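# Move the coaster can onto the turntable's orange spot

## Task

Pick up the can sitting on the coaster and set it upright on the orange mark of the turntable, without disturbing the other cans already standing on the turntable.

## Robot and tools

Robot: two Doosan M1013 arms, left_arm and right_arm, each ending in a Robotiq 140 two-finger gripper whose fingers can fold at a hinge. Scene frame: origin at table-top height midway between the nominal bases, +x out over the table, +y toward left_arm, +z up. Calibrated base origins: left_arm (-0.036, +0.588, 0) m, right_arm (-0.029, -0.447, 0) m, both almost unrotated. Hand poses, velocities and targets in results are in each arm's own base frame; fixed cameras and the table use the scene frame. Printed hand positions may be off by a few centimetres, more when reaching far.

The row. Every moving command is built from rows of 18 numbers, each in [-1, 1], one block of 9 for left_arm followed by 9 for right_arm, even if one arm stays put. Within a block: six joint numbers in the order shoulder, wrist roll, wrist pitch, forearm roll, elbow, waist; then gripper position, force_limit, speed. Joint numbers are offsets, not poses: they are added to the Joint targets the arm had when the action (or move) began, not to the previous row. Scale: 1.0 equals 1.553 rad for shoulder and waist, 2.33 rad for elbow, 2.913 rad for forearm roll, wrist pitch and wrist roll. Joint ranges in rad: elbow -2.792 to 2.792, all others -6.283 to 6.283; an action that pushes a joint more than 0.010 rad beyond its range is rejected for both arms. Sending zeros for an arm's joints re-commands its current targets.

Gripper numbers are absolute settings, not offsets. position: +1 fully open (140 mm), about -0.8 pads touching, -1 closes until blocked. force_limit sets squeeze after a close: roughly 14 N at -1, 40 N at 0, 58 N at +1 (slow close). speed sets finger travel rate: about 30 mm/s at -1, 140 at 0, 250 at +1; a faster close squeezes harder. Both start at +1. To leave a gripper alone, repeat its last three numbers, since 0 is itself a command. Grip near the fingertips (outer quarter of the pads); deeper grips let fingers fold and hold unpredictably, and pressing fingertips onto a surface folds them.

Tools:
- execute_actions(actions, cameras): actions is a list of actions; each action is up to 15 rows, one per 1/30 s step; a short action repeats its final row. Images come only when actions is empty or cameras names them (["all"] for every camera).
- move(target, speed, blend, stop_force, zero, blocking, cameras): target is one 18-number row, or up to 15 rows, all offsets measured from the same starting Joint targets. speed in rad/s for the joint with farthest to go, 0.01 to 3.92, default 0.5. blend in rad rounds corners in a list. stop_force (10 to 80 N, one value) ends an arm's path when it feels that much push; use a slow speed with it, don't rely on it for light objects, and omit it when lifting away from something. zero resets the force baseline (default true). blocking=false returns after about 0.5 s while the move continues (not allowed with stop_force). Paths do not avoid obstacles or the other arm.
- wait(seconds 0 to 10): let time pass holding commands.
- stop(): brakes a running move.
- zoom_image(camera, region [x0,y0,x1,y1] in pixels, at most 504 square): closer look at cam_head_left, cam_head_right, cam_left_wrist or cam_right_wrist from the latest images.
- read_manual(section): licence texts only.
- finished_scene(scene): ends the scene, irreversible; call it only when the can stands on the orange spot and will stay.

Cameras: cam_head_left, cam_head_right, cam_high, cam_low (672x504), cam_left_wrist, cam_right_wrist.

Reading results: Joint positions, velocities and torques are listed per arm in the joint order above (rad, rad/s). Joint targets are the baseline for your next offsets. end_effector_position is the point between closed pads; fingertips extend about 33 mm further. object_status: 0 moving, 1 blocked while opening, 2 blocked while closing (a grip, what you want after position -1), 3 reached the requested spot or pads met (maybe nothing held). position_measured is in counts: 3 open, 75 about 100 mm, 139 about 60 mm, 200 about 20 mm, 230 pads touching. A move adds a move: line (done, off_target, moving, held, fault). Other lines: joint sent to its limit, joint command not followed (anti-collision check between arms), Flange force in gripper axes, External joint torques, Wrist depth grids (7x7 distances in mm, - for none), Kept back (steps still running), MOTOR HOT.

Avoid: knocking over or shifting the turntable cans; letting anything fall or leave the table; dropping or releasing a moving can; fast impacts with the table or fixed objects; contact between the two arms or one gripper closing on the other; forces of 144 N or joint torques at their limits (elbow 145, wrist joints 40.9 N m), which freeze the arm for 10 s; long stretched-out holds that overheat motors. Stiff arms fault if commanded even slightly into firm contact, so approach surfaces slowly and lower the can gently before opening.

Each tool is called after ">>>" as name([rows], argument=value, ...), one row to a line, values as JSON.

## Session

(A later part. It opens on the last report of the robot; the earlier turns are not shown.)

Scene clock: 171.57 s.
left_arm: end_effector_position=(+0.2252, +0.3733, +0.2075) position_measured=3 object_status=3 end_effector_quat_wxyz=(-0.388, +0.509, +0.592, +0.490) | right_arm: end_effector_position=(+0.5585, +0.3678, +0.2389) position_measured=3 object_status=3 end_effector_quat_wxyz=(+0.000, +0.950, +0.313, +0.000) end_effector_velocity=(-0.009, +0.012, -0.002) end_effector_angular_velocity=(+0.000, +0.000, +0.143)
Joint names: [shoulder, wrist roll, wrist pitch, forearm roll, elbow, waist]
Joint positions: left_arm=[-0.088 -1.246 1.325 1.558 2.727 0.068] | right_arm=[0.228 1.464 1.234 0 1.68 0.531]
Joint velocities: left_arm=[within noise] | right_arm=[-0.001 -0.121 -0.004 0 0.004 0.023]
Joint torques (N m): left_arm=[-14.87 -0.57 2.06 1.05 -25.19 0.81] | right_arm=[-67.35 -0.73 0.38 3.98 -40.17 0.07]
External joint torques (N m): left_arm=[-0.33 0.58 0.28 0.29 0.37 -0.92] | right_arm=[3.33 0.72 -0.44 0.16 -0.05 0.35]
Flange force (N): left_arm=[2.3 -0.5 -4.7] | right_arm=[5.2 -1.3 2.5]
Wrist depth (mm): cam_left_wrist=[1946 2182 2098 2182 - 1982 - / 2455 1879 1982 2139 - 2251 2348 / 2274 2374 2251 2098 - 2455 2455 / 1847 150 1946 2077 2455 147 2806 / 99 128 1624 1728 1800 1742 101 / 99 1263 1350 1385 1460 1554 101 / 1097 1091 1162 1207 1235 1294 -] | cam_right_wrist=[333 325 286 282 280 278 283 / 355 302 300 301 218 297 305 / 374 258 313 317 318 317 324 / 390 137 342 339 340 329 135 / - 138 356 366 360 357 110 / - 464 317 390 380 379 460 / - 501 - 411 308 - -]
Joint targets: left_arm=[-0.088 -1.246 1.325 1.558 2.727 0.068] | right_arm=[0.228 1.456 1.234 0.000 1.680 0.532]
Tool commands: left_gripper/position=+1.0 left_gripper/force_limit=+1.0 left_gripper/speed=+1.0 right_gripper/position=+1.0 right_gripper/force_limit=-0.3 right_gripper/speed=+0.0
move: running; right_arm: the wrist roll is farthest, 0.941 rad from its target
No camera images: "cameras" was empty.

>>> wait(seconds=10, cameras=[])

>>> wait(seconds=6.05, cameras=[])

>>> execute_actions([
  [[0,0,0,0,0,0,1,1,1,0,0.0001,0,0,0,0,1,-0.3,0],[0,0,0,0,0,0,1,1,1,0.0002,0.0004,0,0,-0.0001,-0.0001,1,-0.3,0],[0,0,0,0,0,0,1,1,1,0.0005,0.0014,0.0001,0,-0.0004,-0.0003,1,-0.3,0],[0,0,0,0,0,0,1,1,1,0.0012,0.0032,0.0001,0,-0.0010,-0.0007,1,-0.3,0],[0,0,0,0,0,0,1,1,1,0.0022,0.0060,0.0003,0,-0.0018,-0.0013,1,-0.3,0],[0,0,0,0,0,0,1,1,1,0.0037,0.0098,0.0004,0,-0.0030,-0.0022,1,-0.3,0],[0,0,0,0,0,0,1,1,1,0.0056,0.0146,0.0004,0,-0.0042,-0.0034,1,-0.3,0],[0,0,0,0,0,0,1,1,1,0.0080,0.0205,0.0001,0,-0.0055,-0.0048,1,-0.3,0],[0,0,0,0,0,0,1,1,1,0.0109,0.0274,-0.0003,0,-0.0069,-0.0065,1,-0.3,0],[0,0,0,0,0,0,1,1,1,0.0143,0.0350,-0.0012,0,-0.0081,-0.0085,1,-0.3,0],[0,0,0,0,0,0,1,1,1,0.0179,0.0432,-0.0022,0,-0.0091,-0.0106,1,-0.3,0],[0,0,0,0,0,0,1,1,1,0.0216,0.0517,-0.0034,0,-0.0101,-0.0128,1,-0.3,0],[0,0,0,0,0,0,1,1,1,0.0254,0.0601,-0.0050,0,-0.0108,-0.0152,1,-0.3,0],[0,0,0,0,0,0,1,1,1,0.0294,0.0685,-0.0067,0,-0.0112,-0.0176,1,-0.3,0],[0,0,0,0,0,0,1,1,1,0.0334,0.0770,-0.0086,0,-0.0115,-0.0201,1,-0.3,0]],
  [[0,0,0,0,0,0,1,1,1,0.0040,0.0084,-0.0021,0,-0.0001,-0.0025,1,-0.3,0],[0,0,0,0,0,0,1,1,1,0.0081,0.0167,-0.0043,0,0,-0.0052,1,-0.3,0],[0,0,0,0,0,0,1,1,1,0.0121,0.0251,-0.0066,0,0.0001,-0.0078,1,-0.3,0],[0,0,0,0,0,0,1,1,1,0.0162,0.0334,-0.0090,0,0.0005,-0.0105,1,-0.3,0],[0,0,0,0,0,0,1,1,1,0.0203,0.0417,-0.0115,0,0.0008,-0.0132,1,-0.3,0],[0,0,0,0,0,0,1,1,1,0.0244,0.0499,-0.0140,0,0.0013,-0.0160,1,-0.3,0],[0,0,0,0,0,0,1,1,1,0.0284,0.0581,-0.0166,0,0.0018,-0.0189,1,-0.3,0],[0,0,0,0,0,0,1,1,1,0.0324,0.0664,-0.0192,0,0.0024,-0.0218,1,-0.3,0],[0,0,0,0,0,0,1,1,1,0.0364,0.0746,-0.0218,0,0.0030,-0.0247,1,-0.3,0],[0,0,0,0,0,0,1,1,1,0.0402,0.0827,-0.0243,0,0.0036,-0.0276,1,-0.3,0],[0,0,0,0,0,0,1,1,1,0.0440,0.0908,-0.0268,0,0.0042,-0.0307,1,-0.3,0],[0,0,0,0,0,0,1,1,1,0.0478,0.0990,-0.0292,0,0.0047,-0.0337,-0.12,-0.3,-0.3],[0,0,0,0,0,0,1,1,1,0.0513,0.1071,-0.0316,0,0.0052,-0.0368,-0.12,-0.3,-0.3],[0,0,0,0,0,0,1,1,1,0.0548,0.1152,-0.0338,0,0.0057,-0.0399,-0.12,-0.3,-0.3],[0,0,0,0,0,0,1,1,1,0.0581,0.1233,-0.0359,0,0.0061,-0.0430,-0.12,-0.3,-0.3]],
  [[0,0,0,0,0,0,1,1,1,0.0031,0.0080,-0.0019,0,0.0003,-0.0032,-0.12,-0.3,-0.3],[0,0,0,0,0,0,1,1,1,0.0060,0.0161,-0.0037,0,0.0006,-0.0064,-0.12,-0.3,-0.3],[0,0,0,0,0,0,1,1,1,0.0087,0.0241,-0.0053,0,0.0008,-0.0096,-0.12,-0.3,-0.3],[0,0,0,0,0,0,1,1,1,0.0112,0.0321,-0.0066,0,0.0008,-0.0129,-0.12,-0.3,-0.3],[0,0,0,0,0,0,1,1,1,0.0133,0.0401,-0.0077,0,0.0008,-0.0161,-0.12,-0.3,-0.3],[0,0,0,0,0,0,1,1,1,0.0152,0.0481,-0.0086,0,0.0006,-0.0194,-0.12,-0.3,-0.3],[0,0,0,0,0,0,1,1,1,0.0167,0.0561,-0.0091,0,0.0002,-0.0227,-0.12,-0.3,-0.3],[0,0,0,0,0,0,1,1,1,0.0180,0.0640,-0.0093,0,-0.0003,-0.0261,-0.12,-0.3,-0.3],[0,0,0,0,0,0,1,1,1,0.0191,0.0720,-0.0095,0,-0.0009,-0.0294,-0.12,-0.3,-0.3],[0,0,0,0,0,0,1,1,1,0.0200,0.0800,-0.0095,0,-0.0014,-0.0328,-0.12,-0.3,-0.3],[0,0,0,0,0,0,1,1,1,0.0207,0.0879,-0.0096,0,-0.0018,-0.0362,-0.12,-0.3,-0.3],[0,0,0,0,0,0,1,1,1,0.0214,0.0958,-0.0096,0,-0.0023,-0.0396,-0.12,-0.3,-0.3],[0,0,0,0,0,0,1,1,1,0.0220,0.1038,-0.0097,0,-0.0026,-0.0430,-0.12,-0.3,-0.3],[0,0,0,0,0,0,1,1,1,0.0225,0.1117,-0.0098,0,-0.0028,-0.0465,-0.12,-0.3,-0.3],[0,0,0,0,0,0,1,1,1,0.0230,0.1196,-0.0099,0,-0.0030,-0.0499,-0.12,-0.3,-0.3]],
  [[0,0,0,0,0,0,1,1,1,0.0004,0.0079,-0.0002,0,0,-0.0035,-0.12,-0.3,-0.3],[0,0,0,0,0,0,1,1,1,0.0007,0.0158,-0.0003,0,0,-0.0069,-0.12,-0.3,-0.3],[0,0,0,0,0,0,1,1,1,0.0008,0.0237,-0.0005,0,0,-0.0104,-0.12,-0.3,-0.3],[0,0,0,0,0,0,1,1,1,0.0008,0.0316,-0.0005,0,0.0001,-0.0138,-0.12,-0.3,-0.3],[0,0,0,0,0,0,1,1,1,0.0007,0.0395,-0.0006,0,0.0002,-0.0173,-0.12,-0.3,-0.3],[0,0,0,0,0,0,1,1,1,0.0005,0.0474,-0.0006,0,0.0004,-0.0207,-0.12,-0.3,-0.3],[0,0,0,0,0,0,1,1,1,0.0002,0.0553,-0.0006,0,0.0007,-0.0242,-0.12,-0.3,-0.3],[0,0,0,0,0,0,1,1,1,-0.0002,0.0632,-0.0007,0,0.0011,-0.0277,-0.12,-0.3,-0.3],[0,0,0,0,0,0,1,1,1,-0.0007,0.0711,-0.0008,0,0.0015,-0.0311,-0.12,-0.3,-0.3],[0,0,0,0,0,0,1,1,1,-0.0012,0.0790,-0.0010,0,0.0020,-0.0346,-0.12,-0.3,-0.3],[0,0,0,0,0,0,1,1,1,-0.0019,0.0869,-0.0011,0,0.0026,-0.0380,-0.12,-0.3,-0.3],[0,0,0,0,0,0,1,1,1,-0.0026,0.0949,-0.0013,0,0.0033,-0.0415,0.35,-0.3,0],[0,0,0,0,0,0,1,1,1,-0.0034,0.1028,-0.0015,0,0.0041,-0.0449,0.35,-0.3,0],[0,0,0,0,0,0,1,1,1,-0.0043,0.1107,-0.0017,0,0.0050,-0.0483,0.35,-0.3,0],[0,0,0,0,0,0,1,1,1,-0.0052,0.1186,-0.0019,0,0.0059,-0.0517,0.35,-0.3,0]],
], cameras=["cam_right_wrist", "cam_high"])

>>> execute_actions([
  [[0,0,0,0,0,0,1,1,1,-0.0010,0.0079,-0.0002,0,0.0010,-0.0034,0.35,-0.3,0],[0,0,0,0,0,0,1,1,1,-0.0022,0.0159,-0.0005,0,0.0021,-0.0068,0.35,-0.3,0],[0,0,0,0,0,0,1,1,1,-0.0034,0.0238,-0.0008,0,0.0032,-0.0101,0.35,-0.3,0],[0,0,0,0,0,0,1,1,1,-0.0050,0.0318,-0.0007,0,0.0042,-0.0135,0.35,-0.3,0],[0,0,0,0,0,0,1,1,1,-0.0073,0.0398,0.0002,0,0.0046,-0.0168,0.35,-0.3,0],[0,0,0,0,0,0,1,1,1,-0.0101,0.0477,0.0016,0,0.0047,-0.0201,0.35,-0.3,0],[0,0,0,0,0,0,1,1,1,-0.0135,0.0558,0.0037,0,0.0044,-0.0234,0.35,-0.3,0],[0,0,0,0,0,0,1,1,1,-0.0173,0.0638,0.0062,0,0.0037,-0.0266,0.35,-0.3,0],[0,0,0,0,0,0,1,1,1,-0.0215,0.0718,0.0092,0,0.0028,-0.0299,0.35,-0.3,0],[0,0,0,0,0,0,1,1,1,-0.0260,0.0798,0.0126,0,0.0016,-0.0331,0.35,-0.3,0],[0,0,0,0,0,0,1,1,1,-0.0307,0.0879,0.0162,0,0.0002,-0.0363,0.35,-0.3,0],[0,0,0,0,0,0,1,1,1,-0.0356,0.0959,0.0200,0,-0.0013,-0.0394,0.35,-0.3,0],[0,0,0,0,0,0,1,1,1,-0.0405,0.1040,0.0240,0,-0.0030,-0.0425,0.35,-0.3,0],[0,0,0,0,0,0,1,1,1,-0.0454,0.1121,0.0279,0,-0.0046,-0.0456,0.35,-0.3,0],[0,0,0,0,0,0,1,1,1,-0.0504,0.1202,0.0319,0,-0.0063,-0.0487,0.35,-0.3,0]],
  [[0,0,0,0,0,0,1,1,1,-0.0049,0.0082,0.0038,0,-0.0015,-0.0030,0.35,-0.3,0],[0,0,0,0,0,0,1,1,1,-0.0096,0.0163,0.0075,0,-0.0029,-0.0060,0.35,-0.3,0],[0,0,0,0,0,0,1,1,1,-0.0142,0.0245,0.0108,0,-0.0041,-0.0089,0.35,-0.3,0],[0,0,0,0,0,0,1,1,1,-0.0187,0.0327,0.0139,0,-0.0049,-0.0117,0.35,-0.3,0],[0,0,0,0,0,0,1,1,1,-0.0227,0.0405,0.0164,0,-0.0054,-0.0145,0.35,-0.3,0],[0,0,0,0,0,0,1,1,1,-0.0264,0.0478,0.0186,0,-0.0056,-0.0170,0.35,-0.3,0],[0,0,0,0,0,0,1,1,1,-0.0294,0.0544,0.0199,0,-0.0052,-0.0192,0.35,-0.3,0],[0,0,0,0,0,0,1,1,1,-0.0319,0.0601,0.0207,0,-0.0047,-0.0210,0.35,-0.3,0],[0,0,0,0,0,0,1,1,1,-0.0339,0.0647,0.0212,0,-0.0039,-0.0226,0.35,-0.3,0],[0,0,0,0,0,0,1,1,1,-0.0352,0.0684,0.0212,0,-0.0031,-0.0237,0.35,-0.3,0],[0,0,0,0,0,0,1,1,1,-0.0361,0.0710,0.0211,0,-0.0023,-0.0246,0.35,-0.3,0],[0,0,0,0,0,0,1,1,1,-0.0366,0.0727,0.0208,0,-0.0016,-0.0251,0.35,-0.3,0],[0,0,0,0,0,0,1,1,1,-0.0369,0.0737,0.0207,0,-0.0013,-0.0254,0.35,-0.3,0],[0,0,0,0,0,0,1,1,1,-0.0371,0.0740,0.0207,0,-0.0012,-0.0255,0.35,-0.3,0],[0,0,0,0,0,0,1,1,1,-0.0371,0.0741,0.0207,0,-0.0012,-0.0256,0.35,-0.3,0]],
], cameras=["cam_right_wrist", "cam_high"])

Scene clock: 179.63 s.
left_arm: end_effector_position=(+0.2252, +0.3733, +0.2075) position_measured=3 object_status=3 end_effector_quat_wxyz=(-0.388, +0.509, +0.592, +0.490) | right_arm: end_effector_position=(+0.4813, +0.4564, +0.2201) position_measured=3 object_status=3 end_effector_quat_wxyz=(+0.000, +0.639, +0.769, +0.000)
Joint names: [shoulder, wrist roll, wrist pitch, forearm roll, elbow, waist]
Joint positions: left_arm=[-0.088 -1.246 1.325 1.558 2.727 0.068] | right_arm=[0.231 0.523 1.199 0 1.713 0.707]
Joint torques (N m): left_arm=[-15.1 -0.61 2.07 1.09 -25.25 0.64] | right_arm=[-67.61 -0.38 0.16 3.98 -39.96 -0.67]
External joint torques (N m): left_arm=[-0.51 0.62 0.28 0.23 0.57 -0.6] | right_arm=[3.71 0.38 -0.19 0.13 0.14 0.21]
Flange force (N): left_arm=[3.4 -1.1 -3.8] | right_arm=[3.6 4.0 2.7]
Wrist depth (mm): cam_left_wrist=[- 2118 2058 1757 - 2483 - / 1511 2542 2205 1929 2161 2323 2323 / 2227 2298 2298 2572 2960 3928 2512 / 1879 150 1946 2161 2348 147 2572 / 99 128 1577 1649 1800 1757 101 / 99 1249 1317 1431 1480 1500 101 / 1125 1091 1137 1221 1235 1294 -] | cam_right_wrist=[319 318 316 308 313 310 314 / 337 332 288 282 285 326 326 / 358 302 294 301 290 298 349 / 378 137 230 318 240 220 136 / - 137 345 335 343 342 110 / - 293 372 368 362 354 356 / - 499 399 381 394 288 461]
Joint targets: left_arm=[-0.088 -1.246 1.325 1.558 2.727 0.068] | right_arm=[0.231 0.523 1.199 0.000 1.713 0.707]
Tool commands: left_gripper/position=+1.0 left_gripper/force_limit=+1.0 left_gripper/speed=+1.0 right_gripper/position=+1.0 right_gripper/force_limit=-0.3 right_gripper/speed=+0.0
earlier move: done
wait: 4.27 of 10 s (the move ended)
No camera images: "cameras" was empty.

Scene clock: 185.70 s.
left_arm: end_effector_position=(+0.2252, +0.3733, +0.2075) position_measured=3 object_status=3 end_effector_quat_wxyz=(-0.388, +0.509, +0.592, +0.490) | right_arm: end_effector_position=(+0.4813, +0.4564, +0.2201) position_measured=3 object_status=3 end_effector_quat_wxyz=(+0.000, +0.639, +0.769, +0.000)
Joint names: [shoulder, wrist roll, wrist pitch, forearm roll, elbow, waist]
Joint positions: left_arm=[-0.088 -1.246 1.325 1.558 2.727 0.068] | right_arm=[0.231 0.523 1.199 0 1.713 0.707]
Joint torques (N m): left_arm=[-14.96 -0.57 2.06 1.07 -25.3 0.94] | right_arm=[-67.41 -0.51 0.17 3.94 -39.89 -0.66]
External joint torques (N m): left_arm=[-0.72 0.58 0.29 0.25 0.55 -0.92] | right_arm=[3.65 0.51 -0.21 0.17 0.14 0.48]
Flange force (N): left_arm=[3.6 -1.3 -5.4] | right_arm=[4.1 3.6 2.7]
Wrist depth (mm): cam_left_wrist=[1831 1688 2019 2139 3928 2323 2000 / 2348 - 2019 2000 - 2348 - / 2227 2374 2227 2298 2455 2098 3001 / 1816 150 2019 2227 2542 147 2770 / 99 128 1637 1701 1816 147 101 / 99 1256 1302 1394 1460 1577 101 / 1075 1070 1125 1168 1249 1334 -] | cam_right_wrist=[317 318 314 314 309 312 306 / 341 332 286 282 283 326 333 / 355 301 273 299 297 297 346 / 379 138 230 320 313 241 135 / - 138 338 338 341 239 110 / - 270 373 368 358 360 343 / - 473 397 386 390 363 462]
Joint targets: left_arm=[-0.088 -1.246 1.325 1.558 2.727 0.068] | right_arm=[0.231 0.523 1.199 0.000 1.713 0.707]
Tool commands: left_gripper/position=+1.0 left_gripper/force_limit=+1.0 left_gripper/speed=+1.0 right_gripper/position=+1.0 right_gripper/force_limit=-0.3 right_gripper/speed=+0.0
wait: 6.07 s; at rest by 0.17 s
No camera images: "cameras" was empty.

Scene clock: 187.40 s.
left_arm: end_effector_position=(+0.2252, +0.3733, +0.2075) position_measured=3 object_status=3 end_effector_quat_wxyz=(-0.388, +0.509, +0.592, +0.490) | right_arm: end_effector_position=(+0.6176, +0.3883, +0.1051) position_measured=135 object_status=0 end_effector_quat_wxyz=(+0.000, +0.962, +0.274, +0.000) end_effector_velocity=(+0.065, -0.099, -0.002) end_effector_angular_velocity=(+0.002, -0.004, -0.852)
Joint names: [shoulder, wrist roll, wrist pitch, forearm roll, elbow, waist]
Joint positions: left_arm=[-0.088 -1.246 1.325 1.558 2.727 0.068] | right_arm=[0.41 1.529 1.039 0 1.693 0.514]
Joint velocities: left_arm=[within noise] | right_arm=[0.003 0.691 -0.007 0 0 -0.161]
Joint torques (N m): left_arm=[-14.81 -0.58 2.06 1.08 -25.25 0.56] | right_arm=[-83.86 -0.5 0.09 3.62 -37.09 -3.13]
External joint torques (N m): left_arm=[-0.31 0.59 0.28 0.24 0.62 -0.61] | right_arm=[4.13 0.5 -0.14 0.16 0.04 2.64]
External joint torques at the end of the 1st action: left_arm=[-0.36 0.63 0.29 0.23 0.67 -0.73] | right_arm=[3.35 0.16 -0.51 0.14 0.61 1.14]
External joint torques at the end of the 2nd action: left_arm=[-0.47 0.59 0.25 0.23 0.69 -0.69] | right_arm=[3.39 0.66 -0.21 0.1 -0.33 2.94]
External joint torques at the end of the 3rd action: left_arm=[-0.36 0.61 0.28 0.3 0.35 -1.08] | right_arm=[5.31 0.29 0.05 0.18 0.03 0.63]
Flange force (N): left_arm=[2.5 -1.0 -3.5] | right_arm=[5.8 -4.3 3.7]
Flange force at the end of the 1st action (N): left_arm=[2.7 -1.1 -4.2] | right_arm=[3.3 -2.5 3.6]
Flange force at the end of the 2nd action (N): left_arm=[2.9 -1.3 -4.1] | right_arm=[5.1 -5.7 2.6]
Flange force at the end of the 3rd action (N): left_arm=[2.4 -0.5 -5.4] | right_arm=[7.4 -1.5 4.3]
Wrist depth (mm): cam_left_wrist=[2019 2161 1929 1879 2000 - 2348 / 2512 2227 2098 2139 1863 - - / 2139 2483 2205 2428 2428 2603 - / 1847 150 1929 2251 2323 147 2603 / 99 128 1612 1728 1800 1771 101 / 99 1271 1302 1412 1500 1566 101 / 1075 1097 1137 1200 1228 1317 -] | cam_right_wrist=[214 214 210 209 208 208 162 / 226 178 175 174 174 175 165 / 187 187 186 138 182 183 183 / 200 197 116 103 140 127 195 / - 84 91 110 204 116 89 / - - 225 224 226 - 63 / - - 248 239 245 - -]
Joint targets: left_arm=[-0.088 -1.246 1.325 1.558 2.727 0.068] | right_arm=[0.401 1.800 1.035 0.000 1.707 0.451]
Kept back: 9 steps.
Step readings (joint positions of left_arm | right_arm; steps 1 to 15: 1st action; 16 to 30: 2nd action; 31 to 45: 3rd action; 46 to 51: 4th action):
0: [-0.088 -1.246 1.325 1.558 2.727 0.068] | [0.231 0.523 1.199 0.000 1.713 0.707]
1: [-0.088 -1.246 1.325 1.558 2.727 0.068] | [0.231 0.523 1.199 0.000 1.713 0.707]
2: [-0.088 -1.246 1.325 1.558 2.727 0.068] | [0.231 0.523 1.199 0.000 1.713 0.707]
4: [-0.088 -1.246 1.325 1.558 2.727 0.068] | [0.231 0.525 1.199 0.000 1.712 0.707]
8: [-0.088 -1.246 1.325 1.558 2.727 0.068] | [0.237 0.552 1.199 0.000 1.706 0.703]
15: [-0.088 -1.246 1.325 1.558 2.727 0.068] | [0.266 0.681 1.186 0.000 1.689 0.686]
16: [-0.088 -1.246 1.325 1.558 2.727 0.068] | [0.271 0.702 1.183 0.000 1.688 0.682]
17: [-0.088 -1.246 1.325 1.558 2.727 0.068] | [0.279 0.731 1.177 0.000 1.687 0.678]
19: [-0.088 -1.246 1.325 1.558 2.727 0.068] | [0.290 0.774 1.166 0.000 1.686 0.671]
23: [-0.088 -1.246 1.325 1.558 2.727 0.068] | [0.316 0.876 1.138 0.000 1.688 0.654]
30: [-0.088 -1.246 1.325 1.558 2.727 0.068] | [0.358 1.041 1.087 0.000 1.697 0.622]
31: [-0.088 -1.246 1.325 1.558 2.727 0.068] | [0.363 1.062 1.081 0.000 1.698 0.618]
32: [-0.088 -1.246 1.325 1.558 2.727 0.068] | [0.369 1.091 1.074 0.000 1.699 0.612]
34: [-0.088 -1.246 1.325 1.558 2.727 0.068] | [0.378 1.133 1.063 0.000 1.701 0.603]
38: [-0.088 -1.246 1.325 1.558 2.727 0.068] | [0.394 1.231 1.047 0.000 1.702 0.582]
45: [-0.088 -1.246 1.325 1.558 2.727 0.068] | [0.406 1.391 1.041 0.000 1.695 0.546]
46: [-0.088 -1.246 1.325 1.558 2.727 0.068] | [0.407 1.412 1.041 0.000 1.694 0.541]
47: [-0.088 -1.246 1.325 1.558 2.727 0.068] | [0.408 1.440 1.040 0.000 1.693 0.535]
49: [-0.088 -1.246 1.325 1.558 2.727 0.068] | [0.409 1.481 1.040 0.000 1.693 0.525]
Images, in order (width x height): cam_high 672x504, cam_right_wrist 672x504.

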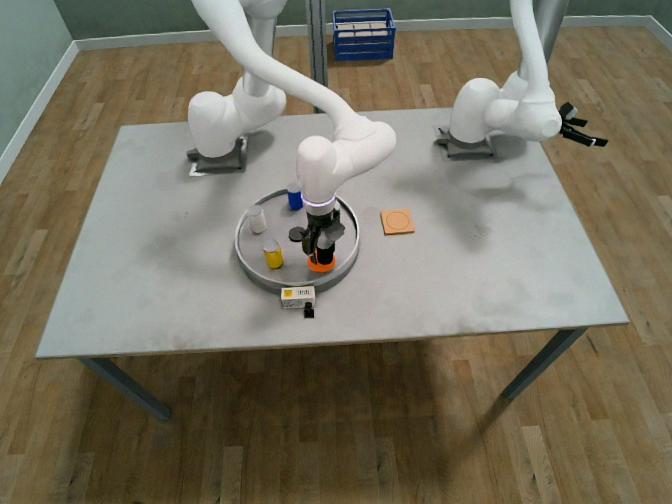

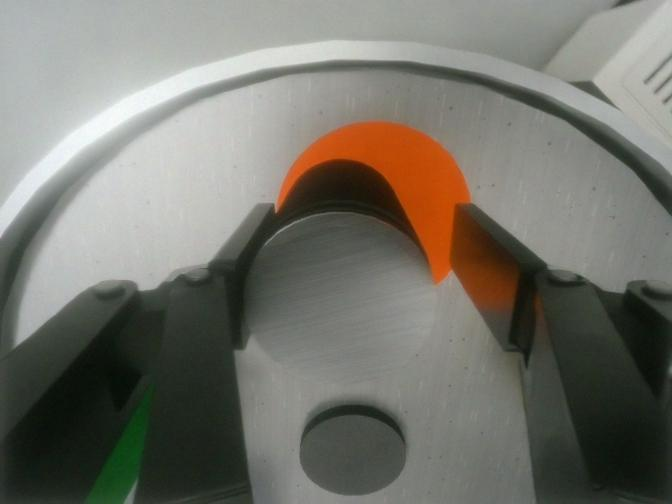

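Scene clock: 188.40 s.
left_arm: end_effector_position=(+0.2252, +0.3733, +0.2075) position_measured=3 object_status=3 end_effector_quat_wxyz=(-0.388, +0.509, +0.592, +0.490) | right_arm: end_effector_position=(+0.6381, +0.2775, +0.1892) position_measured=85 object_status=3 end_effector_quat_wxyz=(+0.000, +0.989, -0.148, +0.000) end_effector_velocity=(-0.021, -0.107, +0.174) end_effector_angular_velocity=(+0.000, +0.000, -0.838)
Joint names: [shoulder, wrist roll, wrist pitch, forearm roll, elbow, waist]
Joint positions: left_arm=[-0.088 -1.246 1.325 1.558 2.727 0.068] | right_arm=[0.299 2.227 1.16 0 1.683 0.361]
Joint velocities: left_arm=[within noise] | right_arm=[-0.206 0.705 0.266 0 -0.061 -0.133]
Joint torques (N m): left_arm=[-15.01 -0.62 2.06 1.1 -25.15 0.87] | right_arm=[-70.34 -0.68 0.15 3.65 -36.34 1.78]
External joint torques (N m): left_arm=[-0.5 0.63 0.28 0.22 0.45 -0.82] | right_arm=[3.68 0.68 -0.17 0.12 -0.64 -1.68]
External joint torques at the end of the 1st action: left_arm=[-0.85 0.61 0.27 0.25 0.45 -0.9] | right_arm=[5.68 0.61 -0.18 0.12 0.49 -1.03]
Flange force (N): left_arm=[3.2 -0.9 -4.8] | right_arm=[6.0 -3.2 2.0]
Flange force at the end of the 1st action (N): left_arm=[4.3 -1.3 -5.4] | right_arm=[5.7 -4.3 5.0]
Wrist depth (mm): cam_left_wrist=[2077 2019 2118 2118 - - 2058 / 1800 2058 2077 2118 2274 2401 - / 2251 2455 2182 2770 2512 2401 - / 1816 150 2000 2139 2348 2161 2806 / 99 128 1600 1715 1847 1800 101 / 99 1221 1317 1403 1500 1554 101 / 1108 1091 1131 1181 1271 1350 -] | cam_right_wrist=[270 269 217 216 - 266 266 / 286 281 233 232 231 274 - / 303 249 248 215 244 246 292 / 271 263 258 170 262 134 258 / - 85 279 282 281 116 79 / - - 304 299 301 301 64 / - - 325 331 321 - -]
Joint targets: left_arm=[-0.088 -1.246 1.325 1.558 2.727 0.068] | right_arm=[0.265 2.366 1.188 0.000 1.689 0.336]
Kept back: 9 steps.
Step readings (joint positions of left_arm | right_arm; steps 1 to 15: 1st action; 16 to 21: 2nd action):
0: [-0.088 -1.246 1.325 1.558 2.727 0.068] | [0.404 1.737 1.036 0.000 1.701 0.465]
1: [-0.088 -1.246 1.325 1.558 2.727 0.068] | [0.403 1.758 1.036 0.000 1.703 0.461]
2: [-0.088 -1.246 1.325 1.558 2.727 0.068] | [0.401 1.786 1.035 0.000 1.706 0.454]
4: [-0.088 -1.246 1.325 1.558 2.727 0.068] | [0.399 1.827 1.034 0.000 1.710 0.445]
8: [-0.088 -1.246 1.325 1.558 2.727 0.068] | [0.387 1.924 1.038 0.000 1.717 0.423]
15: [-0.088 -1.246 1.325 1.558 2.727 0.068] | [0.343 2.086 1.096 0.000 1.702 0.389]
16: [-0.088 -1.246 1.325 1.558 2.727 0.068] | [0.336 2.107 1.106 0.000 1.699 0.384]
17: [-0.088 -1.246 1.325 1.558 2.727 0.068] | [0.327 2.135 1.120 0.000 1.695 0.379]
19: [-0.088 -1.246 1.325 1.558 2.727 0.068] | [0.314 2.178 1.140 0.000 1.688 0.370]
Images, in order (width x height): cam_high 672x504, cam_right_wrist 672x504.

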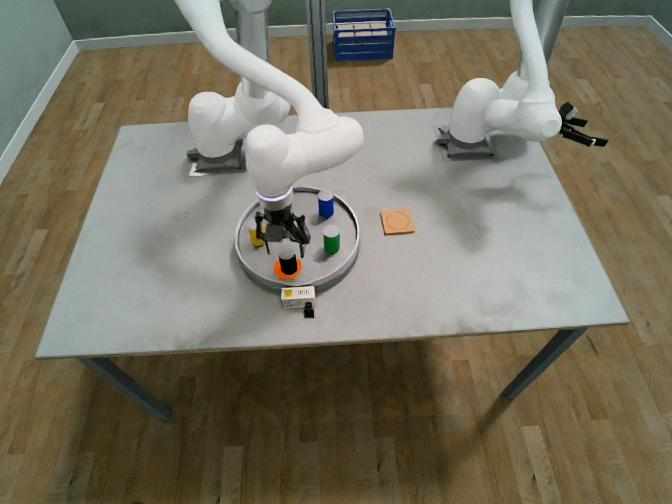

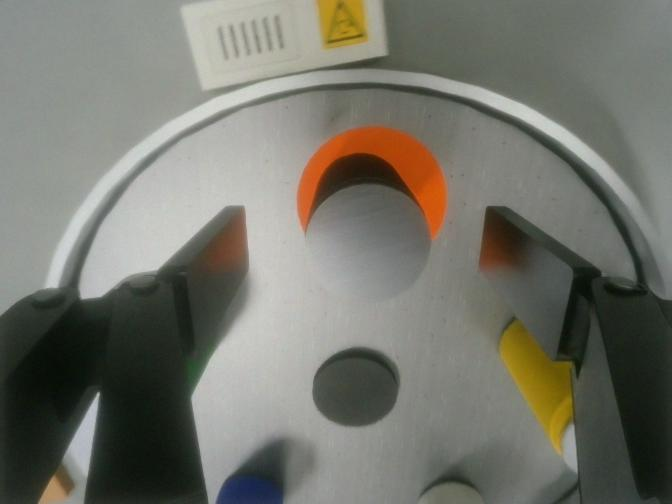

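>>> zoom_image(camera="cam_right_wrist", region=[280, 110, 460, 310])

Scaled by 2.520.

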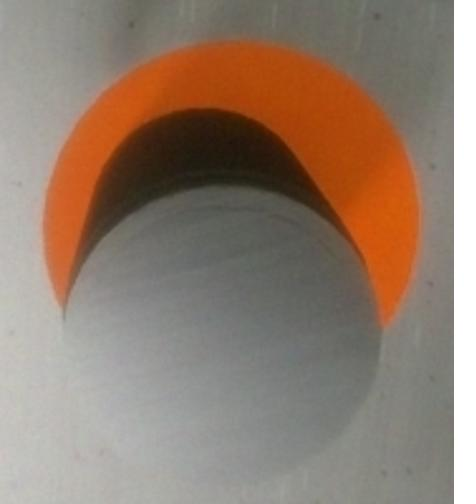

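>>> finished_scene(scene=1)

The scene is finished: the task was done.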